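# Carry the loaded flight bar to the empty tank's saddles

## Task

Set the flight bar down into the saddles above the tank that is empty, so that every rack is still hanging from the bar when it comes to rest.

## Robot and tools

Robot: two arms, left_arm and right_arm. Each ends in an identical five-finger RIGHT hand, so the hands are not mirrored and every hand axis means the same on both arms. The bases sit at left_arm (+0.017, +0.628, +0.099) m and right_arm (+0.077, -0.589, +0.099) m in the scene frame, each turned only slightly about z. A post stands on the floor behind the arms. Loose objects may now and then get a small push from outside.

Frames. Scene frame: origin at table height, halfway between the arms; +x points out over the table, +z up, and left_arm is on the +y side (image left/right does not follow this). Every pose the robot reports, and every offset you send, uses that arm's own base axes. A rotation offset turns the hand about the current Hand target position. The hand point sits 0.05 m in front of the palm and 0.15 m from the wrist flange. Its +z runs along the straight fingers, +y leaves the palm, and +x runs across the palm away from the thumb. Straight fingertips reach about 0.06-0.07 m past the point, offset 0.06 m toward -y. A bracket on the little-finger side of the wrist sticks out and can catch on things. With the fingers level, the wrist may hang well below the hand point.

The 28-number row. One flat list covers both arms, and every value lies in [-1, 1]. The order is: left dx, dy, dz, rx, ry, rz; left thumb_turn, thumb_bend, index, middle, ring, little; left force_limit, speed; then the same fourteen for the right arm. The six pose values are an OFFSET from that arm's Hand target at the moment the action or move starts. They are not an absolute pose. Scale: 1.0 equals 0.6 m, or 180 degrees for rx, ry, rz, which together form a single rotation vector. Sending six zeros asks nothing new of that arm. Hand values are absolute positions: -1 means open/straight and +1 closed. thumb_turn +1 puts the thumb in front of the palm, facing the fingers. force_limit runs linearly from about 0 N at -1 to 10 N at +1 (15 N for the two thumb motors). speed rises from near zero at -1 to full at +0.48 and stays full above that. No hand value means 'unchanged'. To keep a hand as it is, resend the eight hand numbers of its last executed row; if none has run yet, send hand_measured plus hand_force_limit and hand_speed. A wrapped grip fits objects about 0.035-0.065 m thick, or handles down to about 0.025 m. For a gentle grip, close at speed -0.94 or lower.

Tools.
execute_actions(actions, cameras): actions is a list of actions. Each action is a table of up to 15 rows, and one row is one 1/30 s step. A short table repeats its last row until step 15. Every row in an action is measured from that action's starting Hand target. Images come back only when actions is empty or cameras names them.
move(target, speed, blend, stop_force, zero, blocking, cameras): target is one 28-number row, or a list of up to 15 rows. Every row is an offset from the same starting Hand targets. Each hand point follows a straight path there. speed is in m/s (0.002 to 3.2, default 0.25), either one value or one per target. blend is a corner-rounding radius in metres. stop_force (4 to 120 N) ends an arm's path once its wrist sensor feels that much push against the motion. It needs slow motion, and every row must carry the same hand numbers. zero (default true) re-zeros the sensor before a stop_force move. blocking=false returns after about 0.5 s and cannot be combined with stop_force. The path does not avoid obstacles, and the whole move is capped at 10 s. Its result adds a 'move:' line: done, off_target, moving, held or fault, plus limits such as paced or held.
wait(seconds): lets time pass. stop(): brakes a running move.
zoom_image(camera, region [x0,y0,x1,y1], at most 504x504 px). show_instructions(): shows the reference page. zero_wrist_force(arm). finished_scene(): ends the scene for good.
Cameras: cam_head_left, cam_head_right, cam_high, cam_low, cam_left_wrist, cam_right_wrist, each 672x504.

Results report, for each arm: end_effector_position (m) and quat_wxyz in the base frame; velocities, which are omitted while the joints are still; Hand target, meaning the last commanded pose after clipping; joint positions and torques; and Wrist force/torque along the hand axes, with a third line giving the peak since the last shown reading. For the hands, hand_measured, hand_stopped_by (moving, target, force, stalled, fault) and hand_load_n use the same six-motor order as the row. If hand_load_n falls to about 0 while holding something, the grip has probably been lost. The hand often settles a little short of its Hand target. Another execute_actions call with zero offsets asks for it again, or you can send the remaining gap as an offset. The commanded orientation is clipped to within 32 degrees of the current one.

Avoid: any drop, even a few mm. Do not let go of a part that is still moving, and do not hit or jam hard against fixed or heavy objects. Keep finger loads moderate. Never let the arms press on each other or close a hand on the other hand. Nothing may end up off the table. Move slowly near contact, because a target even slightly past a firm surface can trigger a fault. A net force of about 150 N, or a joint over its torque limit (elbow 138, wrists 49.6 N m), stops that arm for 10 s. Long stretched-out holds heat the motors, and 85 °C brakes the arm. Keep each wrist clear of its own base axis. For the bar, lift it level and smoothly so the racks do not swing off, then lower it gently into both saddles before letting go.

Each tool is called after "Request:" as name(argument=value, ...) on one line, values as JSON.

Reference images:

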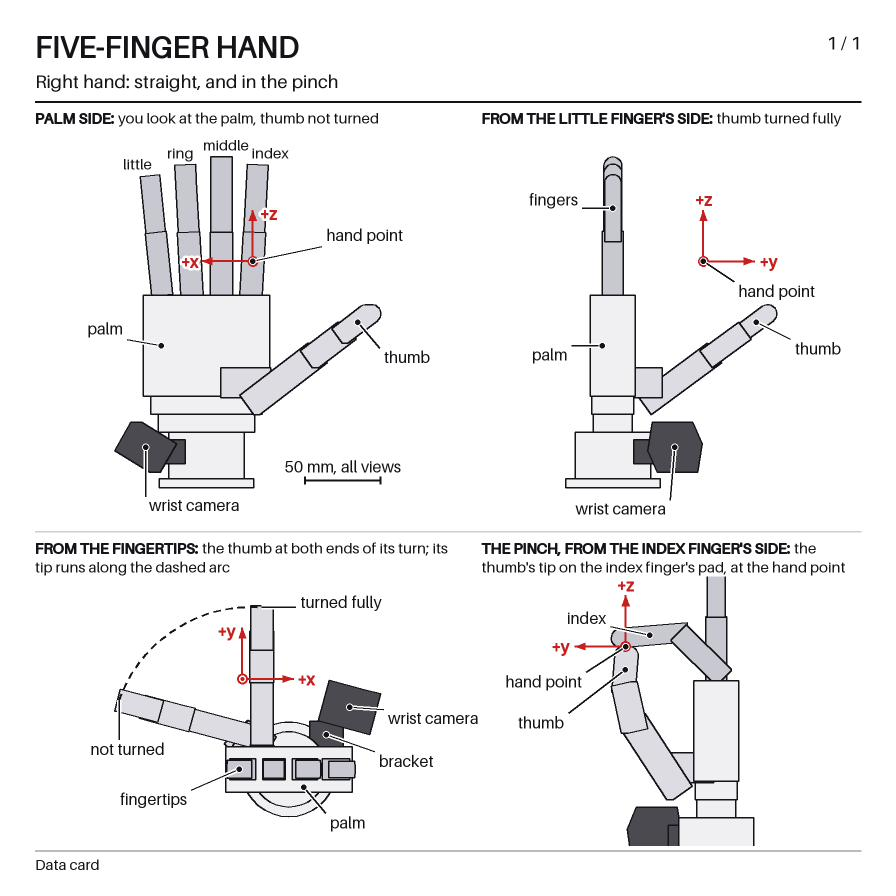

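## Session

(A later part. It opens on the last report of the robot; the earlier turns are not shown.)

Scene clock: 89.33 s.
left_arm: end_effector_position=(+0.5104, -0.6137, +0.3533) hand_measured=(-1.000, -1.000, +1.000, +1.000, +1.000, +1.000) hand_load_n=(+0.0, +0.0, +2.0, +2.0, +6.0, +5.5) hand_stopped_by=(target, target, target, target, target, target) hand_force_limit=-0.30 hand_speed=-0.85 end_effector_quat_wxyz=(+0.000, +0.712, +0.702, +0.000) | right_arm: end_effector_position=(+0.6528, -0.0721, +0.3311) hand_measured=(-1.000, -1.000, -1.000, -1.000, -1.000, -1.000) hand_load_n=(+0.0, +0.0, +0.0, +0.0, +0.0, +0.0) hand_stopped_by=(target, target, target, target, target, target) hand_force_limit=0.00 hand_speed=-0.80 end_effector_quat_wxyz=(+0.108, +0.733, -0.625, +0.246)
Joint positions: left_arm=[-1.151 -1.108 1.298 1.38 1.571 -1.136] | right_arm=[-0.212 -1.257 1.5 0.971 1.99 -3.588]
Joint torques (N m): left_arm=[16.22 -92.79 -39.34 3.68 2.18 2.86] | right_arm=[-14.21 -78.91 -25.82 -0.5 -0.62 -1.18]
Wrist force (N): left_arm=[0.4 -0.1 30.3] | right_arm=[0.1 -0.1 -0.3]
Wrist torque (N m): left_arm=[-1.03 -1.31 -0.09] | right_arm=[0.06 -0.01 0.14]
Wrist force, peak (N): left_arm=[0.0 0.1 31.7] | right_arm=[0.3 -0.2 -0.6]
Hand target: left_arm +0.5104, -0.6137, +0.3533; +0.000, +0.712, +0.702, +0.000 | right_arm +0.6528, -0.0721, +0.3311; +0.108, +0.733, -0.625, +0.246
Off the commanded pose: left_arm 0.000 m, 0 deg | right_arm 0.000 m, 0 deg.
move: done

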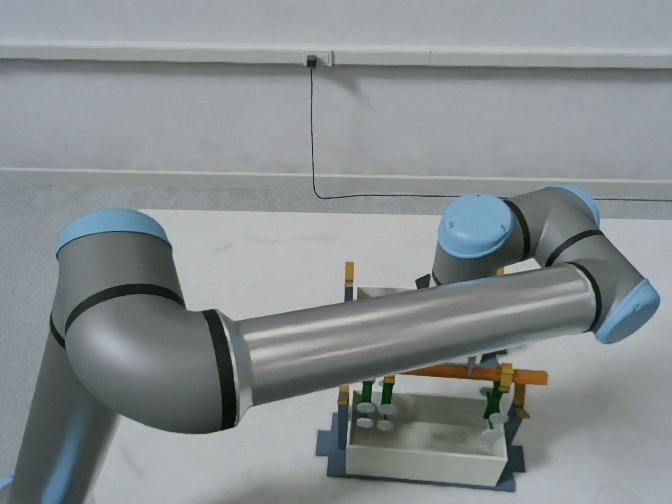

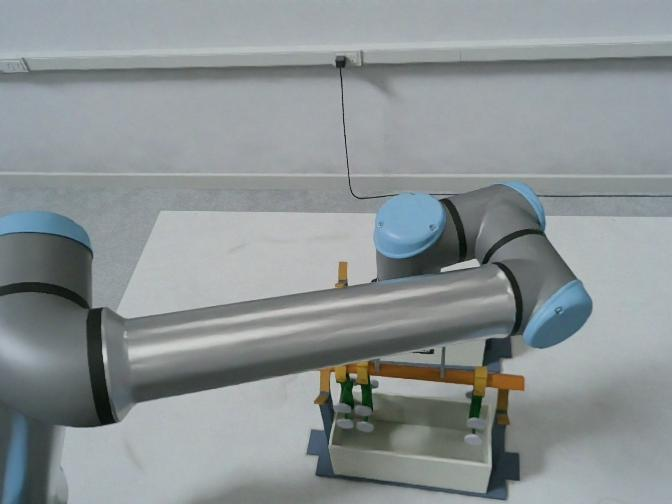

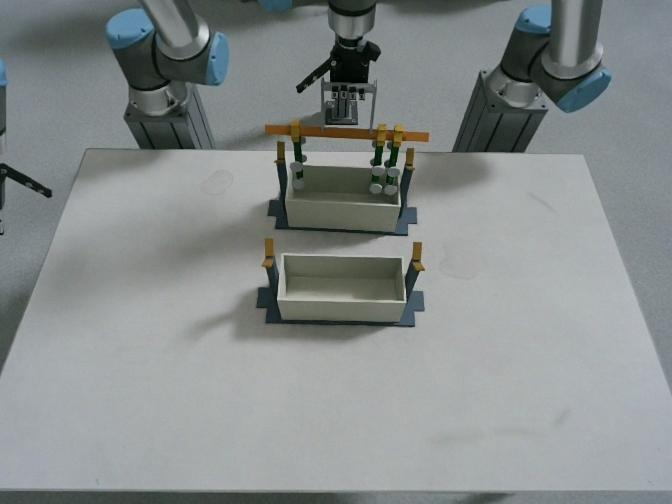

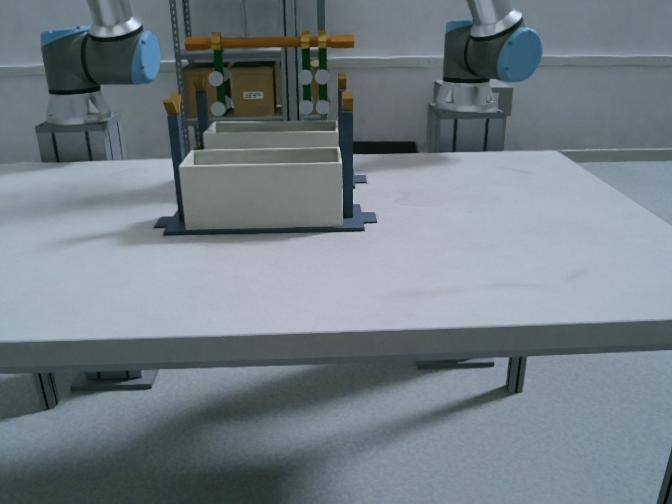

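Request:
move(target=[0,-0.0033,-0.0667,0,0,0,-1,-1,1,1,1,1,-0.3,-0.85,0,0,0,0,0,0,-1,-1,-1,-1,-1,-1,0,-0.8], speed=0.03, cameras=["cam_head_left","cam_head_right","cam_high","cam_low"], stop_force=4)

Request:
zoom_image(camera="cam_low", region=[140, 0, 380, 240])

Request:
zoom_image(camera="cam_high", region=[250, 120, 350, 220])

Request:
zoom_image(camera="cam_high", region=[350, 120, 450, 220])

Request:
zoom_image(camera="cam_head_left", region=[320, 330, 580, 504])

Request:
zoom_image(camera="cam_head_right", region=[300, 330, 560, 504])

Scene clock: 95.20 s.
left_arm: end_effector_position=(+0.5104, -0.6157, +0.3132) hand_measured=(-1.000, -1.000, +1.000, +1.000, +1.000, +1.000) hand_load_n=(+0.0, -0.5, +2.0, +1.5, +6.0, +5.5) hand_stopped_by=(target, target, target, target, target, target) hand_force_limit=-0.30 hand_speed=-0.85 end_effector_quat_wxyz=(+0.000, +0.712, +0.702, +0.000) | right_arm: end_effector_position=(+0.6528, -0.0721, +0.3311) hand_measured=(-1.000, -1.000, -1.000, -1.000, -1.000, -1.000) hand_load_n=(+0.0, +0.0, +0.0, +0.0, +0.0, +0.0) hand_stopped_by=(target, target, target, target, target, target) hand_force_limit=0.00 hand_speed=-0.80 end_effector_quat_wxyz=(+0.108, +0.733, -0.625, +0.246)
Joint positions: left_arm=[-1.152 -1.09 1.344 1.317 1.571 -1.137] | right_arm=[-0.212 -1.257 1.5 0.971 1.99 -3.588]
Joint torques (N m): left_arm=[-20.62 -94.01 -37.4 3.62 -3.87 -2.81] | right_arm=[-15.11 -79.78 -26.04 -0.41 -0.71 -1.05]
Wrist force (N): left_arm=[0.2 0.0 30.0] | right_arm=[0.0 -0.1 0.3]
Wrist torque (N m): left_arm=[-1.00 -1.29 0.12] | right_arm=[0.02 -0.01 0.13]
Wrist force, peak (N): left_arm=[0.0 0.1 31.0] | right_arm=[0.0 -0.7 -0.3]
Hand target: left_arm +0.5104, -0.6157, +0.3132; +0.000, +0.712, +0.702, +0.000 | right_arm +0.6528, -0.0721, +0.3311; +0.108, +0.733, -0.625, +0.246
Off the commanded pose: left_arm 0.000 m, 0 deg | right_arm 0.000 m, 0 deg.
move: done

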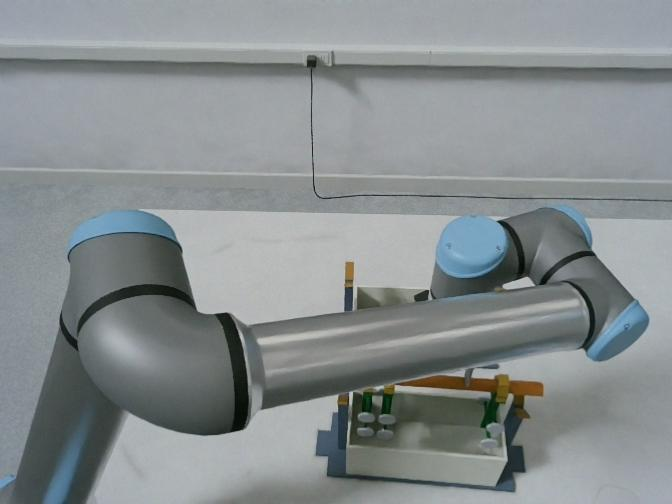

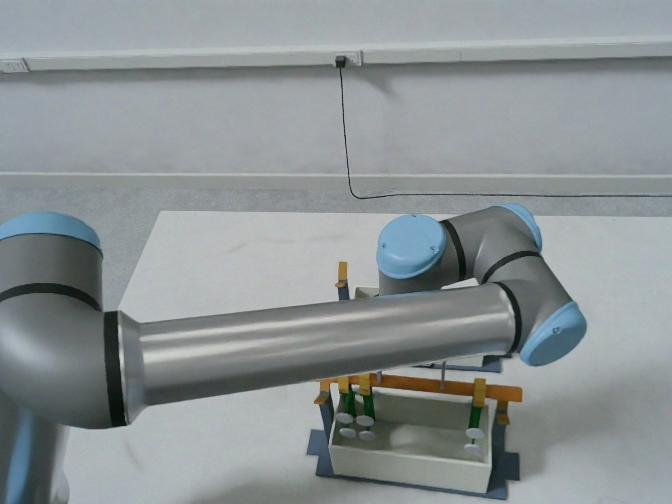

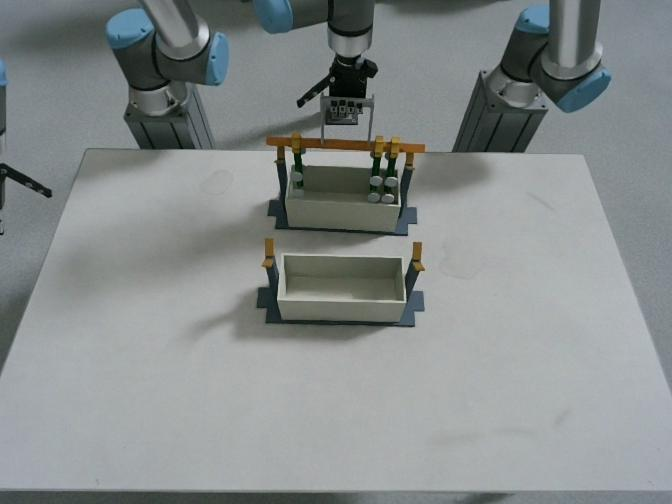

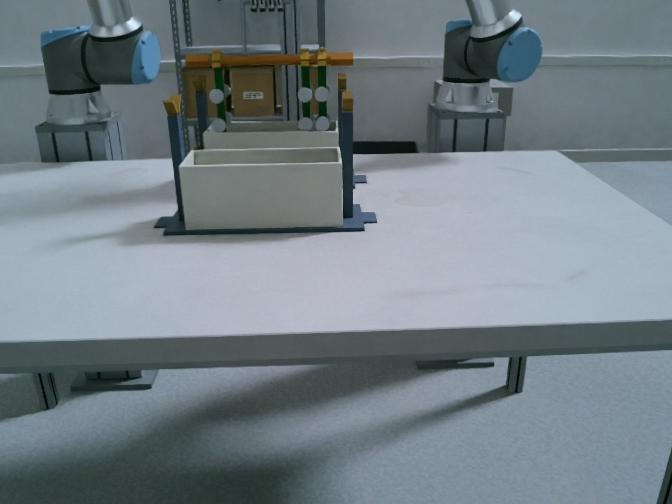

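Scaled by 2.100.

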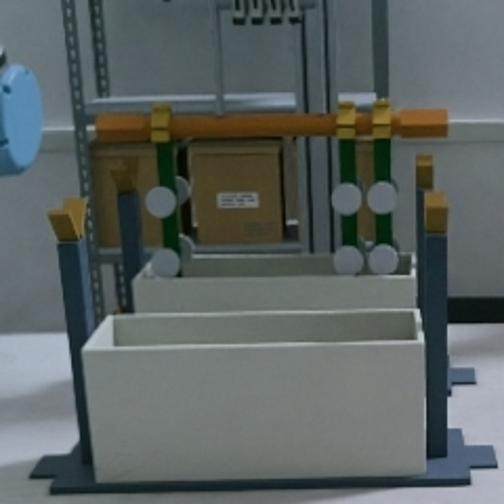

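Scaled by 5.040.

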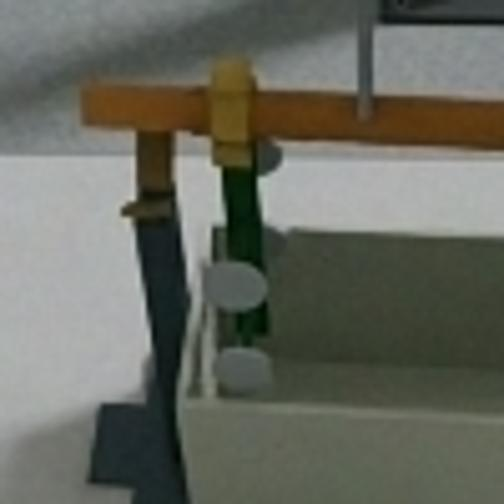

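Scaled by 5.040.

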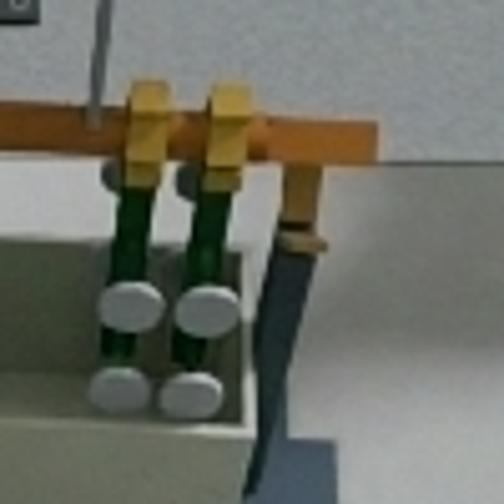

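Scaled by 1.938.

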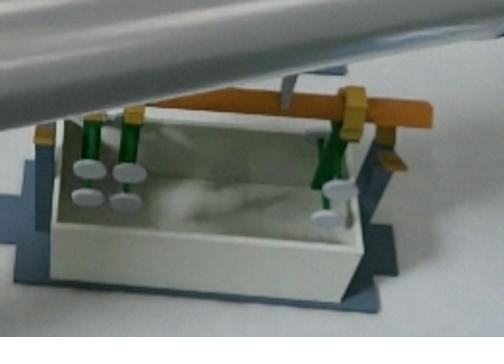

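Scaled by 1.938.

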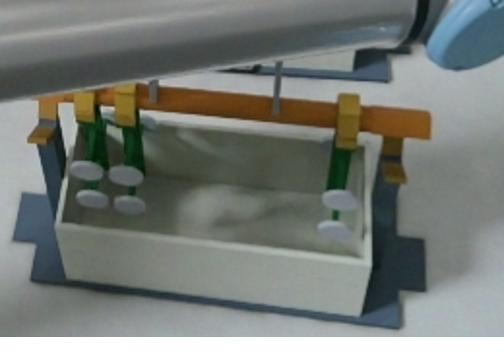

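Request:
zoom_image(camera="cam_high", region=[275, 150, 325, 200])

Request:
zoom_image(camera="cam_high", region=[360, 160, 410, 210])

Request:
zoom_image(camera="cam_head_right", region=[320, 380, 380, 440])

Request:
zoom_image(camera="cam_head_right", region=[450, 400, 510, 460])

Scaled by 10.080.

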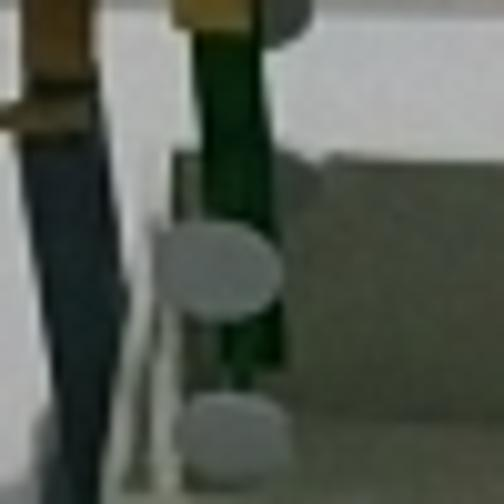

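Scaled by 10.080.

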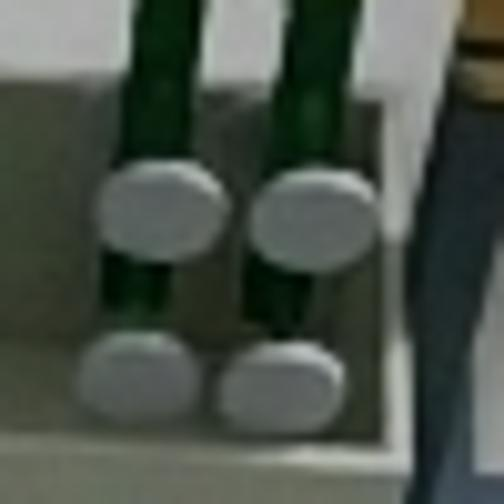

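Scaled by 8.400.

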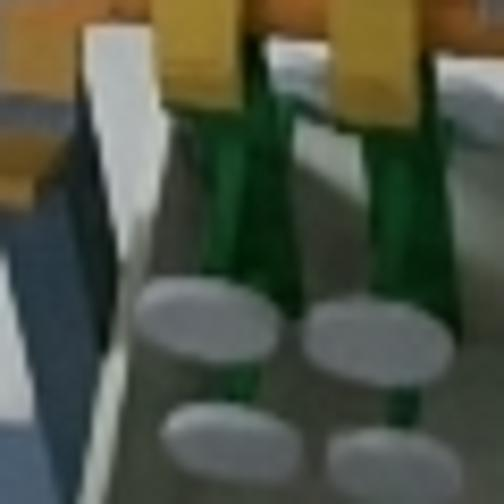

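Scaled by 8.400.

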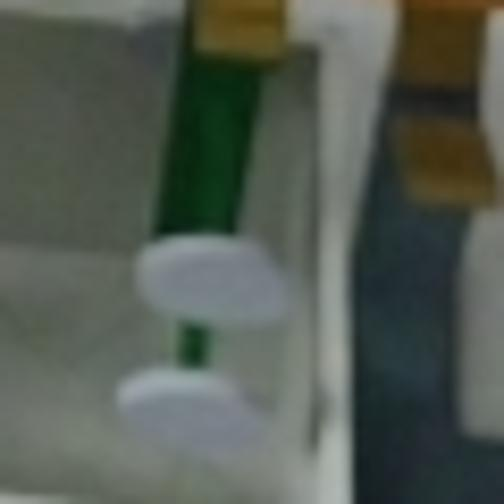

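Request:
zoom_image(camera="cam_high", region=[265, 180, 345, 240])

Request:
zoom_image(camera="cam_high", region=[345, 180, 425, 240])

Request:
zoom_image(camera="cam_high", region=[255, 235, 345, 335])

Request:
zoom_image(camera="cam_high", region=[345, 235, 435, 335])

Scaled by 6.300.

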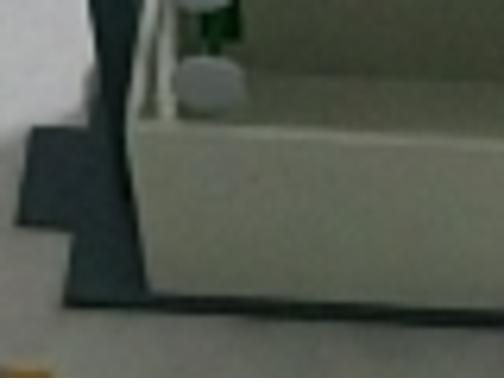

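Scaled by 6.300.

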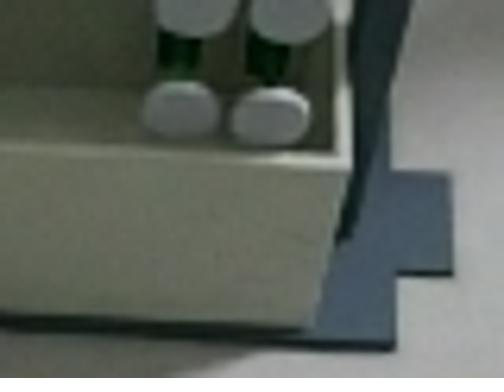

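Scaled by 5.040.

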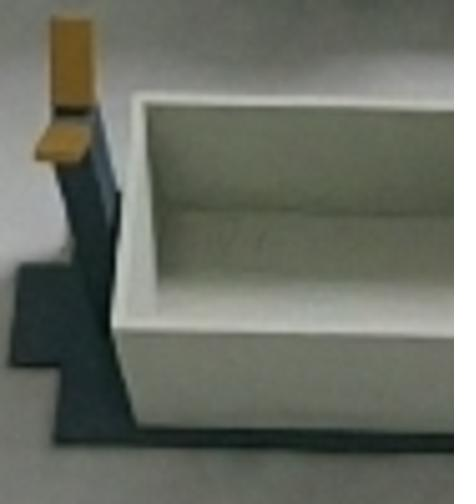

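Scaled by 5.040.

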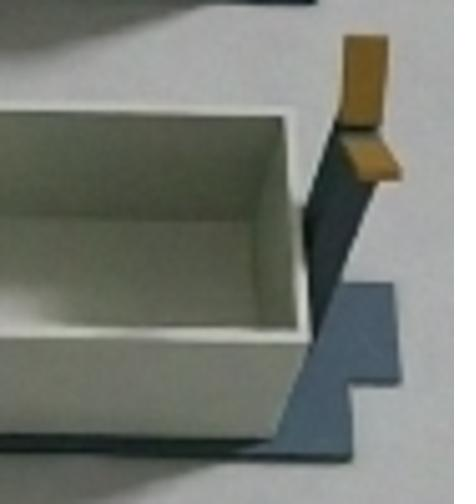

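Request:
move(target=[0,0,-0.0667,0,0,0,-1,-1,1,1,1,1,-0.3,-0.85,0,0,0,0,0,0,-1,-1,-1,-1,-1,-1,0,-0.8], speed=0.03, cameras=["cam_head_left","cam_head_right","cam_high","cam_low"], stop_force=4)

Request:
zoom_image(camera="cam_low", region=[140, 0, 380, 240])

Request:
zoom_image(camera="cam_high", region=[250, 130, 350, 230])

Request:
zoom_image(camera="cam_high", region=[350, 130, 450, 230])

Request:
zoom_image(camera="cam_head_left", region=[320, 330, 580, 504])

Request:
zoom_image(camera="cam_head_right", region=[300, 330, 560, 504])

Scene clock: 110.07 s.
left_arm: end_effector_position=(+0.5104, -0.6157, +0.2732) hand_measured=(-1.000, -1.000, +1.000, +1.000, +1.000, +1.000) hand_load_n=(+0.0, -0.5, +2.0, +1.5, +6.0, +5.5) hand_stopped_by=(target, target, target, target, target, target) hand_force_limit=-0.30 hand_speed=-0.85 end_effector_quat_wxyz=(+0.000, +0.712, +0.702, +0.000) | right_arm: end_effector_position=(+0.6528, -0.0721, +0.3311) hand_measured=(-1.000, -1.000, -1.000, -1.000, -1.000, -1.000) hand_load_n=(+0.0, +0.0, +0.0, +0.0, +0.0, +0.0) hand_stopped_by=(target, target, target, target, target, target) hand_force_limit=0.00 hand_speed=-0.80 end_effector_quat_wxyz=(+0.108, +0.733, -0.625, +0.246)
Joint positions: left_arm=[-1.152 -1.071 1.388 1.253 1.571 -1.137] | right_arm=[-0.212 -1.257 1.5 0.971 1.99 -3.588]
Joint torques (N m): left_arm=[-18.65 -95.78 -36.96 3.74 -2.83 -2.56] | right_arm=[-14.9 -79.12 -27.27 -0.05 -0.65 -1.3]
Wrist force (N): left_arm=[0.1 -0.1 30.0] | right_arm=[0.0 0.0 -0.1]
Wrist torque (N m): left_arm=[-1.01 -1.26 0.10] | right_arm=[0.07 0.00 0.13]
Wrist force, peak (N): left_arm=[-0.1 -0.4 31.2] | right_arm=[-0.3 -0.6 -0.4]
Hand target: left_arm +0.5104, -0.6157, +0.2732; +0.000, +0.712, +0.702, +0.000 | right_arm +0.6528, -0.0721, +0.3311; +0.108, +0.733, -0.625, +0.246
Off the commanded pose: left_arm 0.000 m, 0 deg | right_arm 0.000 m, 0 deg.
move: done

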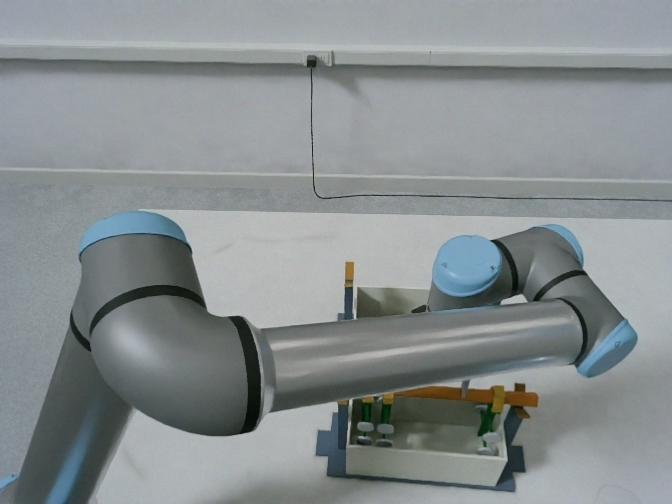

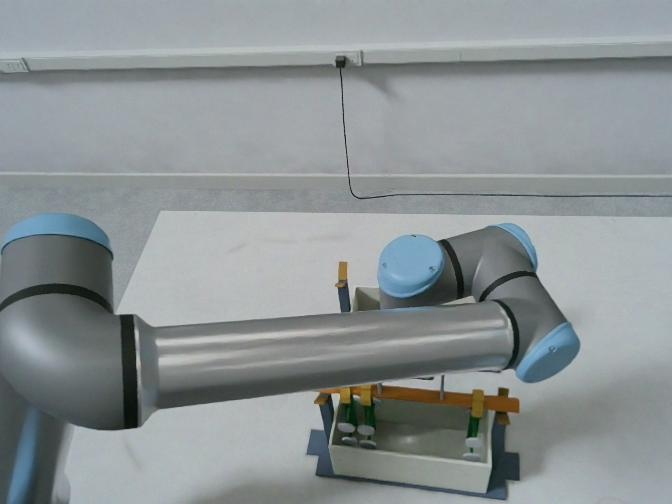

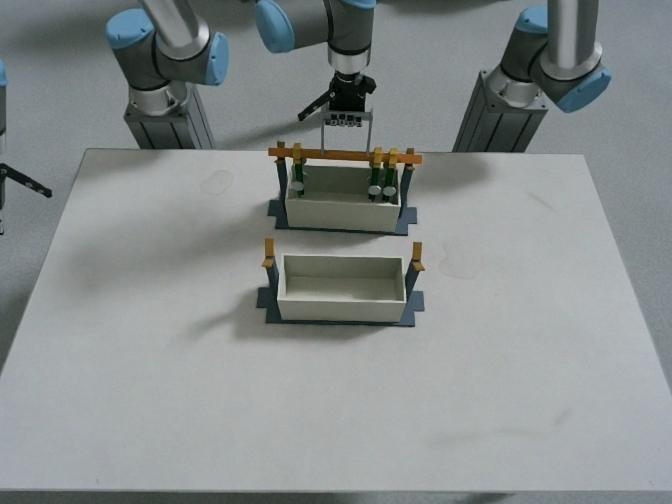

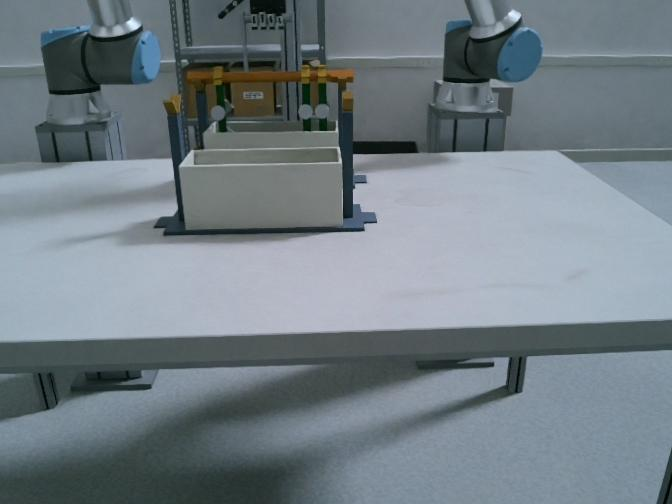

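Scaled by 2.100.

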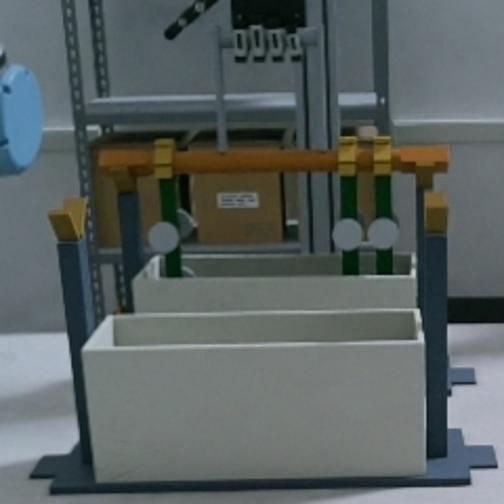

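Scaled by 5.040.

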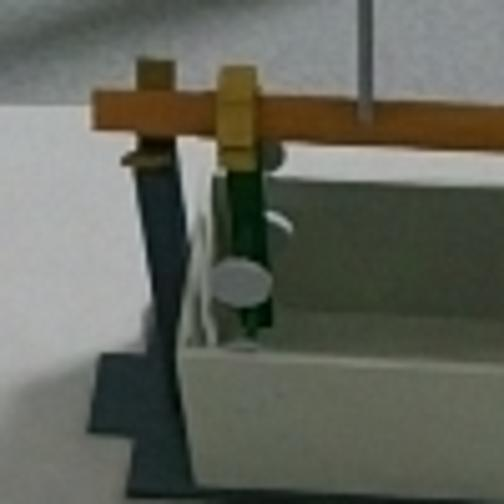

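Scaled by 5.040.

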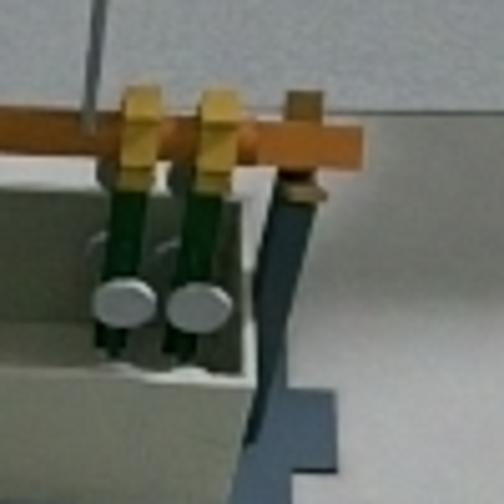

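Scaled by 1.938.

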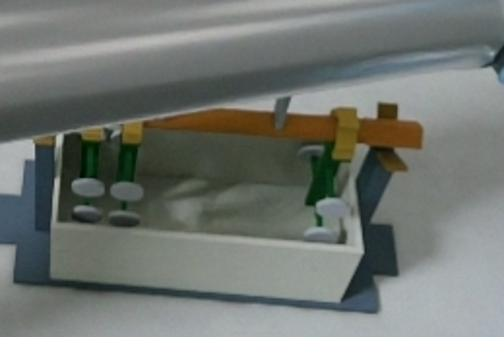

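Scaled by 1.938.

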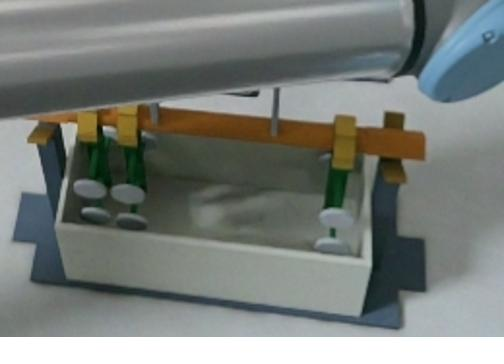

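Request:
move(target=[0,0,-0.025,0,0,0,-1,-1,1,1,1,1,-0.3,-0.85,0,0,0,0,0,0,-1,-1,-1,-1,-1,-1,0,-0.8], speed=0.01, cameras=["cam_head_right","cam_high","cam_low"], stop_force=4)

Request:
zoom_image(camera="cam_low", region=[140, 0, 380, 240])

Request:
zoom_image(camera="cam_high", region=[250, 130, 350, 230])

Request:
zoom_image(camera="cam_high", region=[350, 130, 450, 230])

Request:
zoom_image(camera="cam_head_right", region=[440, 350, 560, 450])

Scene clock: 113.60 s.
left_arm: end_effector_position=(+0.5104, -0.6157, +0.2582) hand_measured=(-1.000, -1.000, +1.000, +1.000, +1.000, +1.000) hand_load_n=(+0.0, +0.0, +1.5, +2.5, +6.5, +5.5) hand_stopped_by=(target, target, target, target, target, target) hand_force_limit=-0.30 hand_speed=-0.85 end_effector_quat_wxyz=(+0.000, +0.712, +0.702, +0.000) | right_arm: end_effector_position=(+0.6528, -0.0721, +0.3311) hand_measured=(-1.000, -1.000, -1.000, -1.000, -1.000, -1.000) hand_load_n=(+0.0, +0.0, +0.0, +0.0, +0.0, +0.0) hand_stopped_by=(target, target, target, target, target, target) hand_force_limit=0.00 hand_speed=-0.80 end_effector_quat_wxyz=(+0.108, +0.733, -0.625, +0.246)
Joint positions: left_arm=[-1.152 -1.063 1.403 1.23 1.571 -1.137] | right_arm=[-0.212 -1.257 1.5 0.971 1.99 -3.588]
Joint torques (N m): left_arm=[-17.82 -95.95 -35.59 3.71 -2.58 -2.56] | right_arm=[-14.03 -78.84 -26.55 0.24 -0.49 -0.92]
Wrist force (N): left_arm=[-0.1 -0.3 29.1] | right_arm=[0.1 0.0 -0.3]
Wrist torque (N m): left_arm=[-0.90 -1.21 0.09] | right_arm=[0.07 -0.01 0.14]
Wrist force, peak (N): left_arm=[0.0 0.2 30.4] | right_arm=[0.0 -0.7 -0.2]
Hand target: left_arm +0.5104, -0.6157, +0.2582; +0.000, +0.712, +0.702, +0.000 | right_arm +0.6528, -0.0721, +0.3311; +0.108, +0.733, -0.625, +0.246
Off the commanded pose: left_arm 0.000 m, 0 deg | right_arm 0.000 m, 0 deg.
move: done

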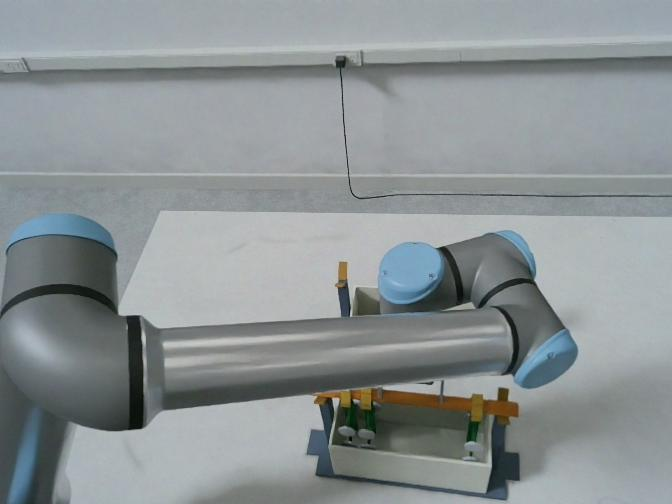

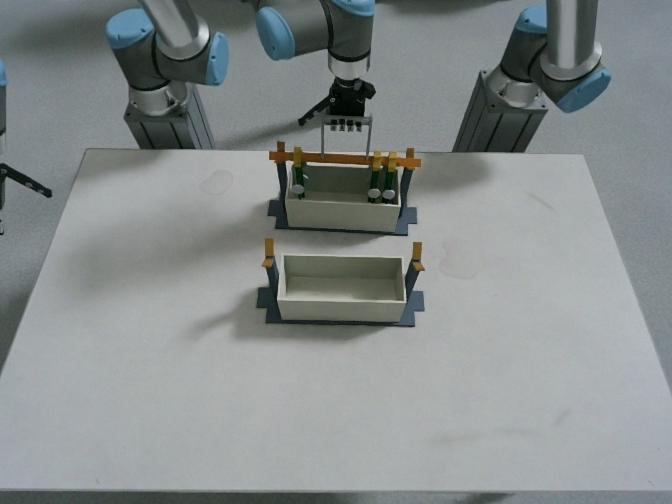

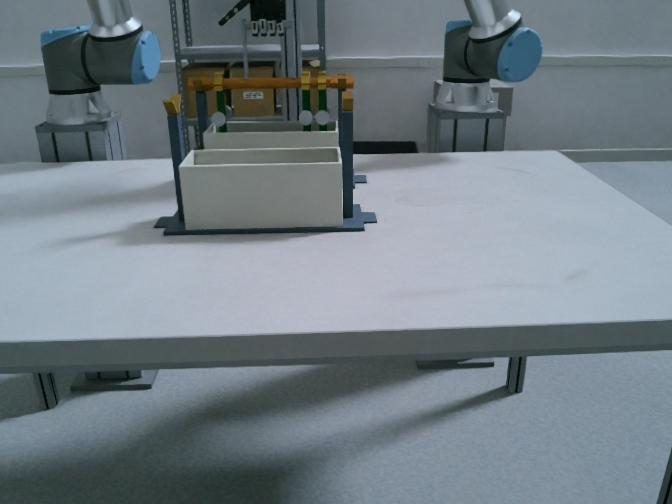

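Scaled by 2.100.

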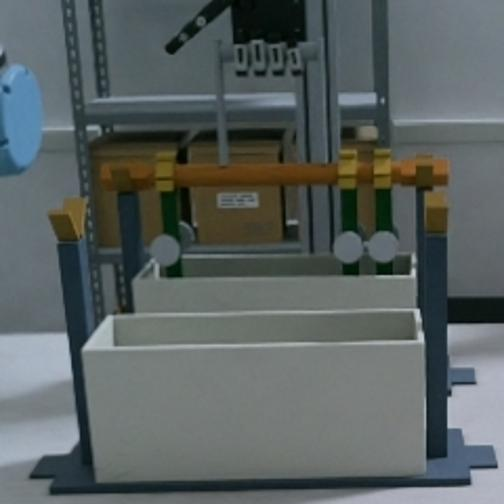

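Scaled by 5.040.

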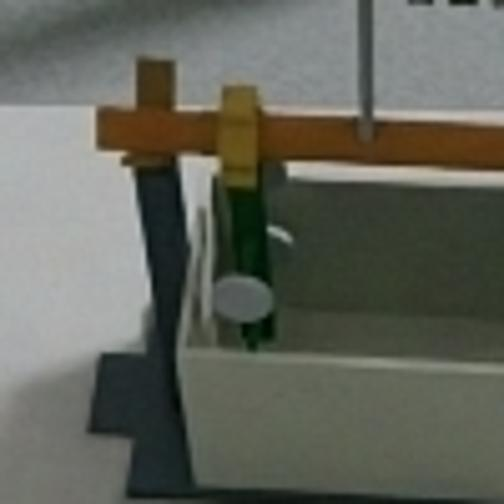

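Scaled by 5.040.

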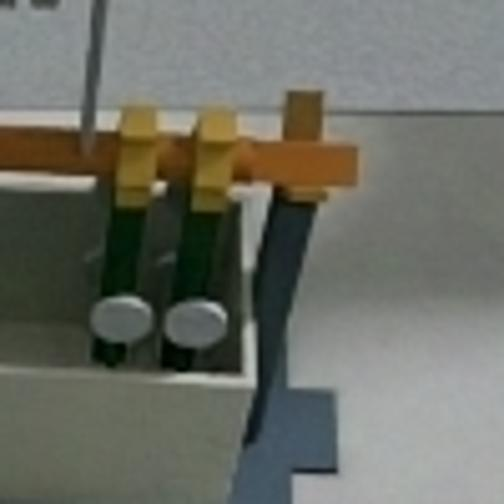

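Scaled by 4.200.

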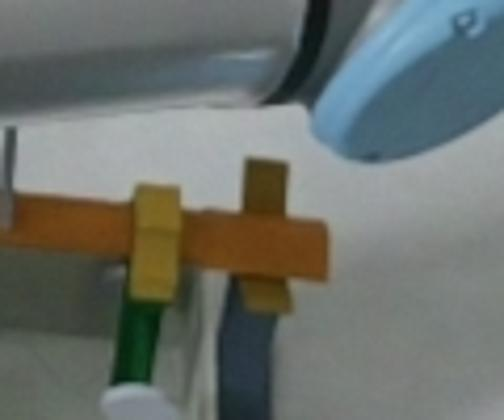

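Request:
move(target=[0,0,-0.0067,0,0,0,-1,-1,1,1,1,1,-0.3,-0.85,0,0,0,0,0,0,-1,-1,-1,-1,-1,-1,0,-0.8], speed=0.006, cameras=["cam_high","cam_low"])

Request:
zoom_image(camera="cam_high", region=[250, 130, 350, 230])

Request:
zoom_image(camera="cam_high", region=[350, 130, 450, 230])

Scene clock: 115.00 s.
left_arm: end_effector_position=(+0.5104, -0.6157, +0.2543) hand_measured=(-1.000, -1.000, +1.000, +1.000, +1.000, +1.000) hand_load_n=(+0.0, -0.5, +0.0, +0.0, +0.5, +0.5) hand_stopped_by=(target, target, target, target, target, target) hand_force_limit=-0.30 hand_speed=-0.85 end_effector_quat_wxyz=(+0.000, +0.712, +0.702, +0.000) | right_arm: end_effector_position=(+0.6528, -0.0721, +0.3311) hand_measured=(-1.000, -1.000, -1.000, -1.000, -1.000, -1.000) hand_load_n=(+0.0, -0.5, +0.0, +0.0, +0.0, +0.0) hand_stopped_by=(target, target, target, target, target, target) hand_force_limit=0.00 hand_speed=-0.80 end_effector_quat_wxyz=(+0.108, +0.733, -0.625, +0.246)
Joint positions: left_arm=[-1.152 -1.061 1.407 1.224 1.571 -1.137] | right_arm=[-0.212 -1.257 1.5 0.971 1.99 -3.588]
Joint torques (N m): left_arm=[-18.88 -72.4 -23.82 -0.07 -2.33 -2.38] | right_arm=[-16.13 -81.54 -26.29 0.22 -0.35 -0.79]
Wrist force (N): left_arm=[0.7 1.0 -0.4] | right_arm=[0.0 -0.3 -0.5]
Wrist torque (N m): left_arm=[0.08 -0.03 0.18] | right_arm=[0.05 0.01 0.12]
Wrist force, peak (N): left_arm=[0.0 -0.6 29.4] | right_arm=[0.3 -0.1 -0.7]
Hand target: left_arm +0.5104, -0.6157, +0.2542; +0.000, +0.712, +0.702, +0.000 | right_arm +0.6528, -0.0721, +0.3311; +0.108, +0.733, -0.625, +0.246
Off the commanded pose: left_arm 0.000 m, 0 deg | right_arm 0.000 m, 0 deg.
move: done

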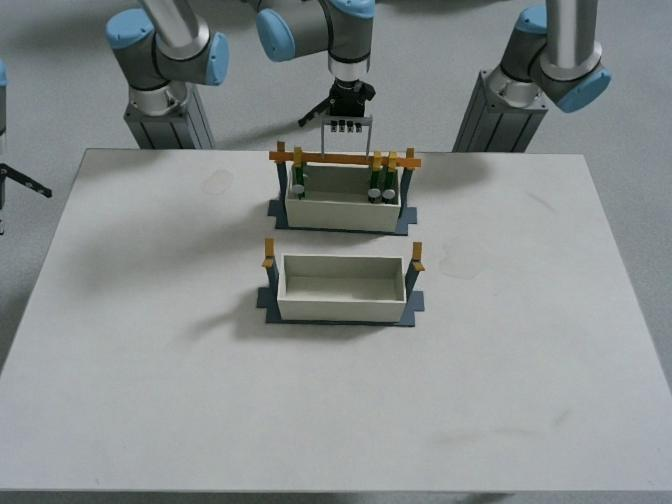

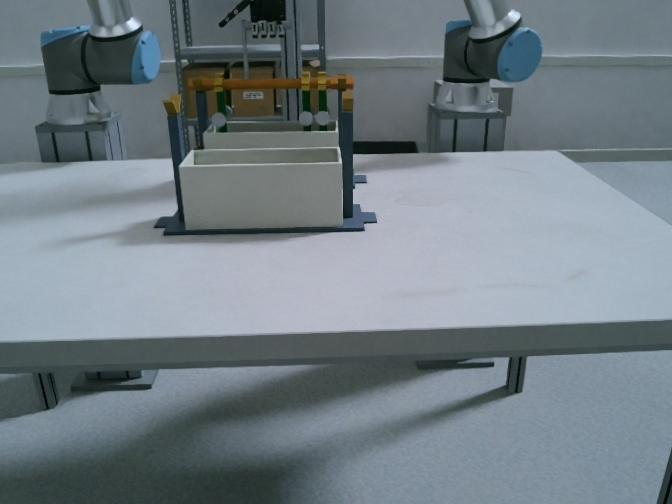

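Scaled by 5.040.

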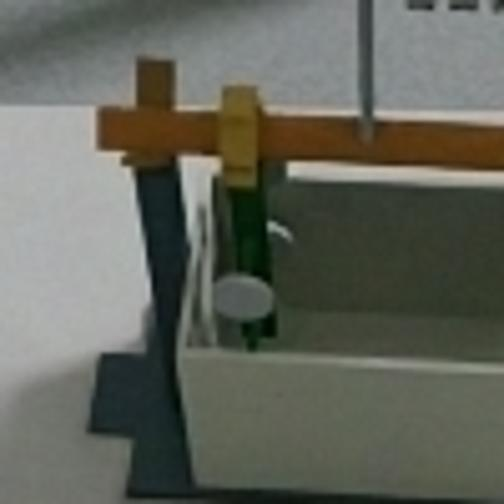

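Scaled by 5.040.

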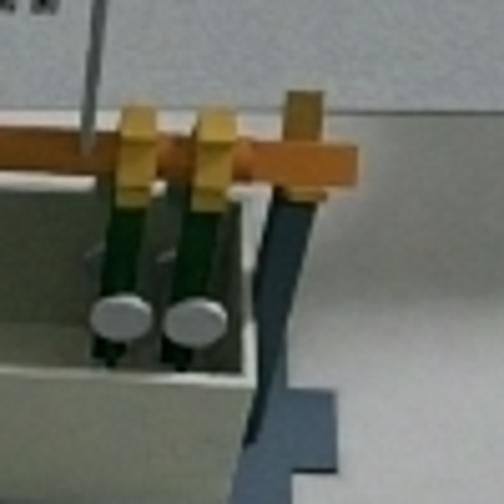

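Request:
move(target=[0,0,-0.0042,0,0,0,-1,-1,1,1,1,1,-0.3,-0.85,0,0,0,0,0,0,-1,-1,-1,-1,-1,-1,0,-0.8], speed=0.01, cameras=[])

Request:
move(target=[0,0,0,0,0,0,-1,-1,0.3,0.3,0.3,0.3,-0.3,-0.8,0,0,0,0,0,0,-1,-1,-1,-1,-1,-1,0,-0.8], speed=0.01, cameras=["cam_high","cam_low","cam_left_wrist"])

Scene clock: 116.23 s.
left_arm: end_effector_position=(+0.5104, -0.6157, +0.2517) hand_measured=(-1.000, -1.000, +1.000, +1.000, +1.000, +1.000) hand_load_n=(+0.5, +0.0, +0.0, +0.0, +0.5, +0.0) hand_stopped_by=(target, target, target, target, target, target) hand_force_limit=-0.30 hand_speed=-0.85 end_effector_quat_wxyz=(+0.000, +0.712, +0.702, +0.000) | right_arm: end_effector_position=(+0.6528, -0.0721, +0.3311) hand_measured=(-1.000, -1.000, -1.000, -1.000, -1.000, -1.000) hand_load_n=(+0.0, +0.0, +0.0, +0.0, +0.0, +0.0) hand_stopped_by=(target, target, target, target, target, target) hand_force_limit=0.00 hand_speed=-0.80 end_effector_quat_wxyz=(+0.108, +0.733, -0.625, +0.246)
Joint positions: left_arm=[-1.152 -1.06 1.41 1.22 1.571 -1.137] | right_arm=[-0.212 -1.257 1.5 0.971 1.99 -3.588]
Joint torques (N m): left_arm=[-17.9 -72.43 -24.46 0.03 -2.32 -2.47] | right_arm=[-15.88 -79.23 -27.19 0.26 -0.24 -0.81]
Wrist force (N): left_arm=[0.1 -0.1 -0.3] | right_arm=[0.1 -0.3 -0.3]
Wrist torque (N m): left_arm=[0.03 0.05 0.10] | right_arm=[0.04 -0.01 0.13]
Wrist force, peak (N): left_arm=[0.4 1.3 -0.7] | right_arm=[-0.2 -0.3 -0.6]
Hand target: left_arm +0.5104, -0.6157, +0.2517; +0.000, +0.712, +0.702, +0.000 | right_arm +0.6528, -0.0721, +0.3311; +0.108, +0.733, -0.625, +0.246
Off the commanded pose: left_arm 0.000 m, 0 deg | right_arm 0.000 m, 0 deg.
move: done

Scene clock: 117.77 s.
left_arm: end_effector_position=(+0.5104, -0.6157, +0.2517) hand_measured=(-1.000, -1.000, +0.300, +0.300, +0.300, +0.300) hand_load_n=(+0.0, +0.0, +0.0, +0.0, +0.0, +0.0) hand_stopped_by=(target, target, target, target, target, target) hand_force_limit=-0.30 hand_speed=-0.80 end_effector_quat_wxyz=(+0.000, +0.712, +0.702, +0.000) | right_arm: end_effector_position=(+0.6528, -0.0721, +0.3311) hand_measured=(-1.000, -1.000, -1.000, -1.000, -1.000, -1.000) hand_load_n=(+0.0, +0.0, +0.0, +0.0, +0.0, +0.0) hand_stopped_by=(target, target, target, target, target, target) hand_force_limit=0.00 hand_speed=-0.80 end_effector_quat_wxyz=(+0.108, +0.733, -0.625, +0.246)
Joint positions: left_arm=[-1.152 -1.06 1.41 1.22 1.571 -1.137] | right_arm=[-0.212 -1.257 1.5 0.971 1.99 -3.588]
Joint torques (N m): left_arm=[-18.07 -71.72 -24.8 0.36 -2.35 -2.53] | right_arm=[-15.2 -79.62 -26.9 0.04 -0.61 -0.62]
Wrist force (N): left_arm=[0.1 -0.3 0.0] | right_arm=[-0.2 0.3 0.0]
Wrist torque (N m): left_arm=[-0.03 0.03 0.09] | right_arm=[0.10 0.03 0.13]
Wrist force, peak (N): left_arm=[0.1 0.1 -0.8] | right_arm=[0.6 -0.3 -0.2]
Hand target: left_arm +0.5104, -0.6157, +0.2517; +0.000, +0.712, +0.702, +0.000 | right_arm +0.6528, -0.0721, +0.3311; +0.108, +0.733, -0.625, +0.246
Off the commanded pose: left_arm 0.000 m, 0 deg | right_arm 0.000 m, 0 deg.
move: done

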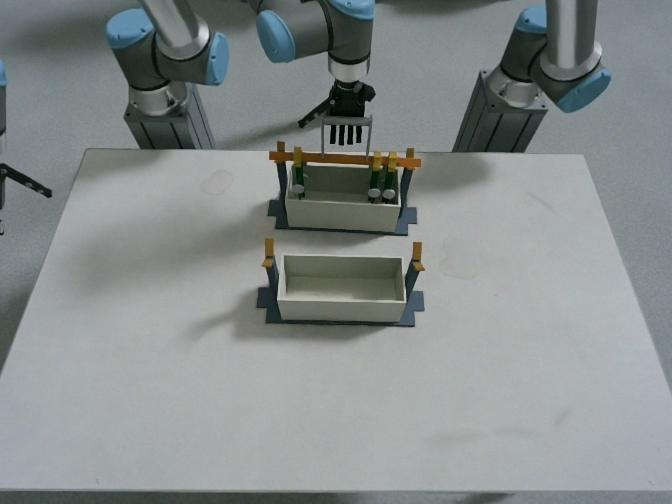

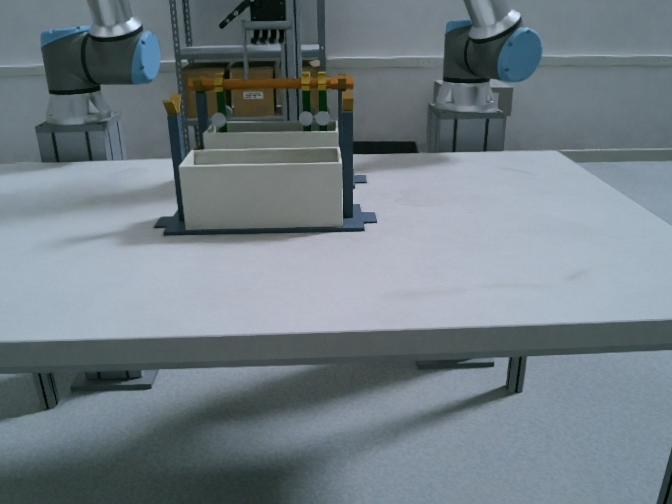

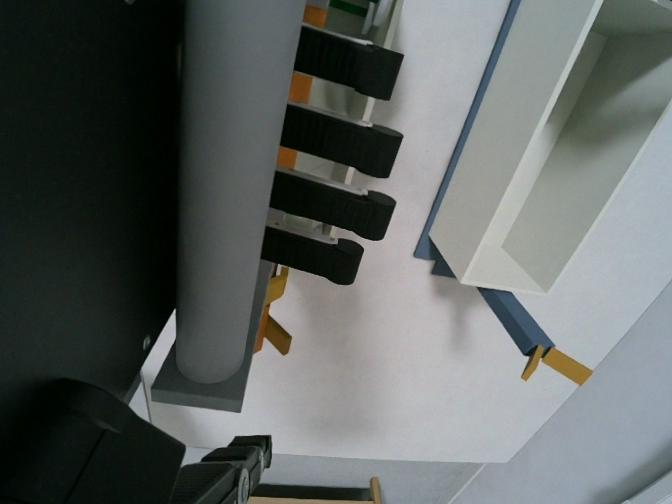

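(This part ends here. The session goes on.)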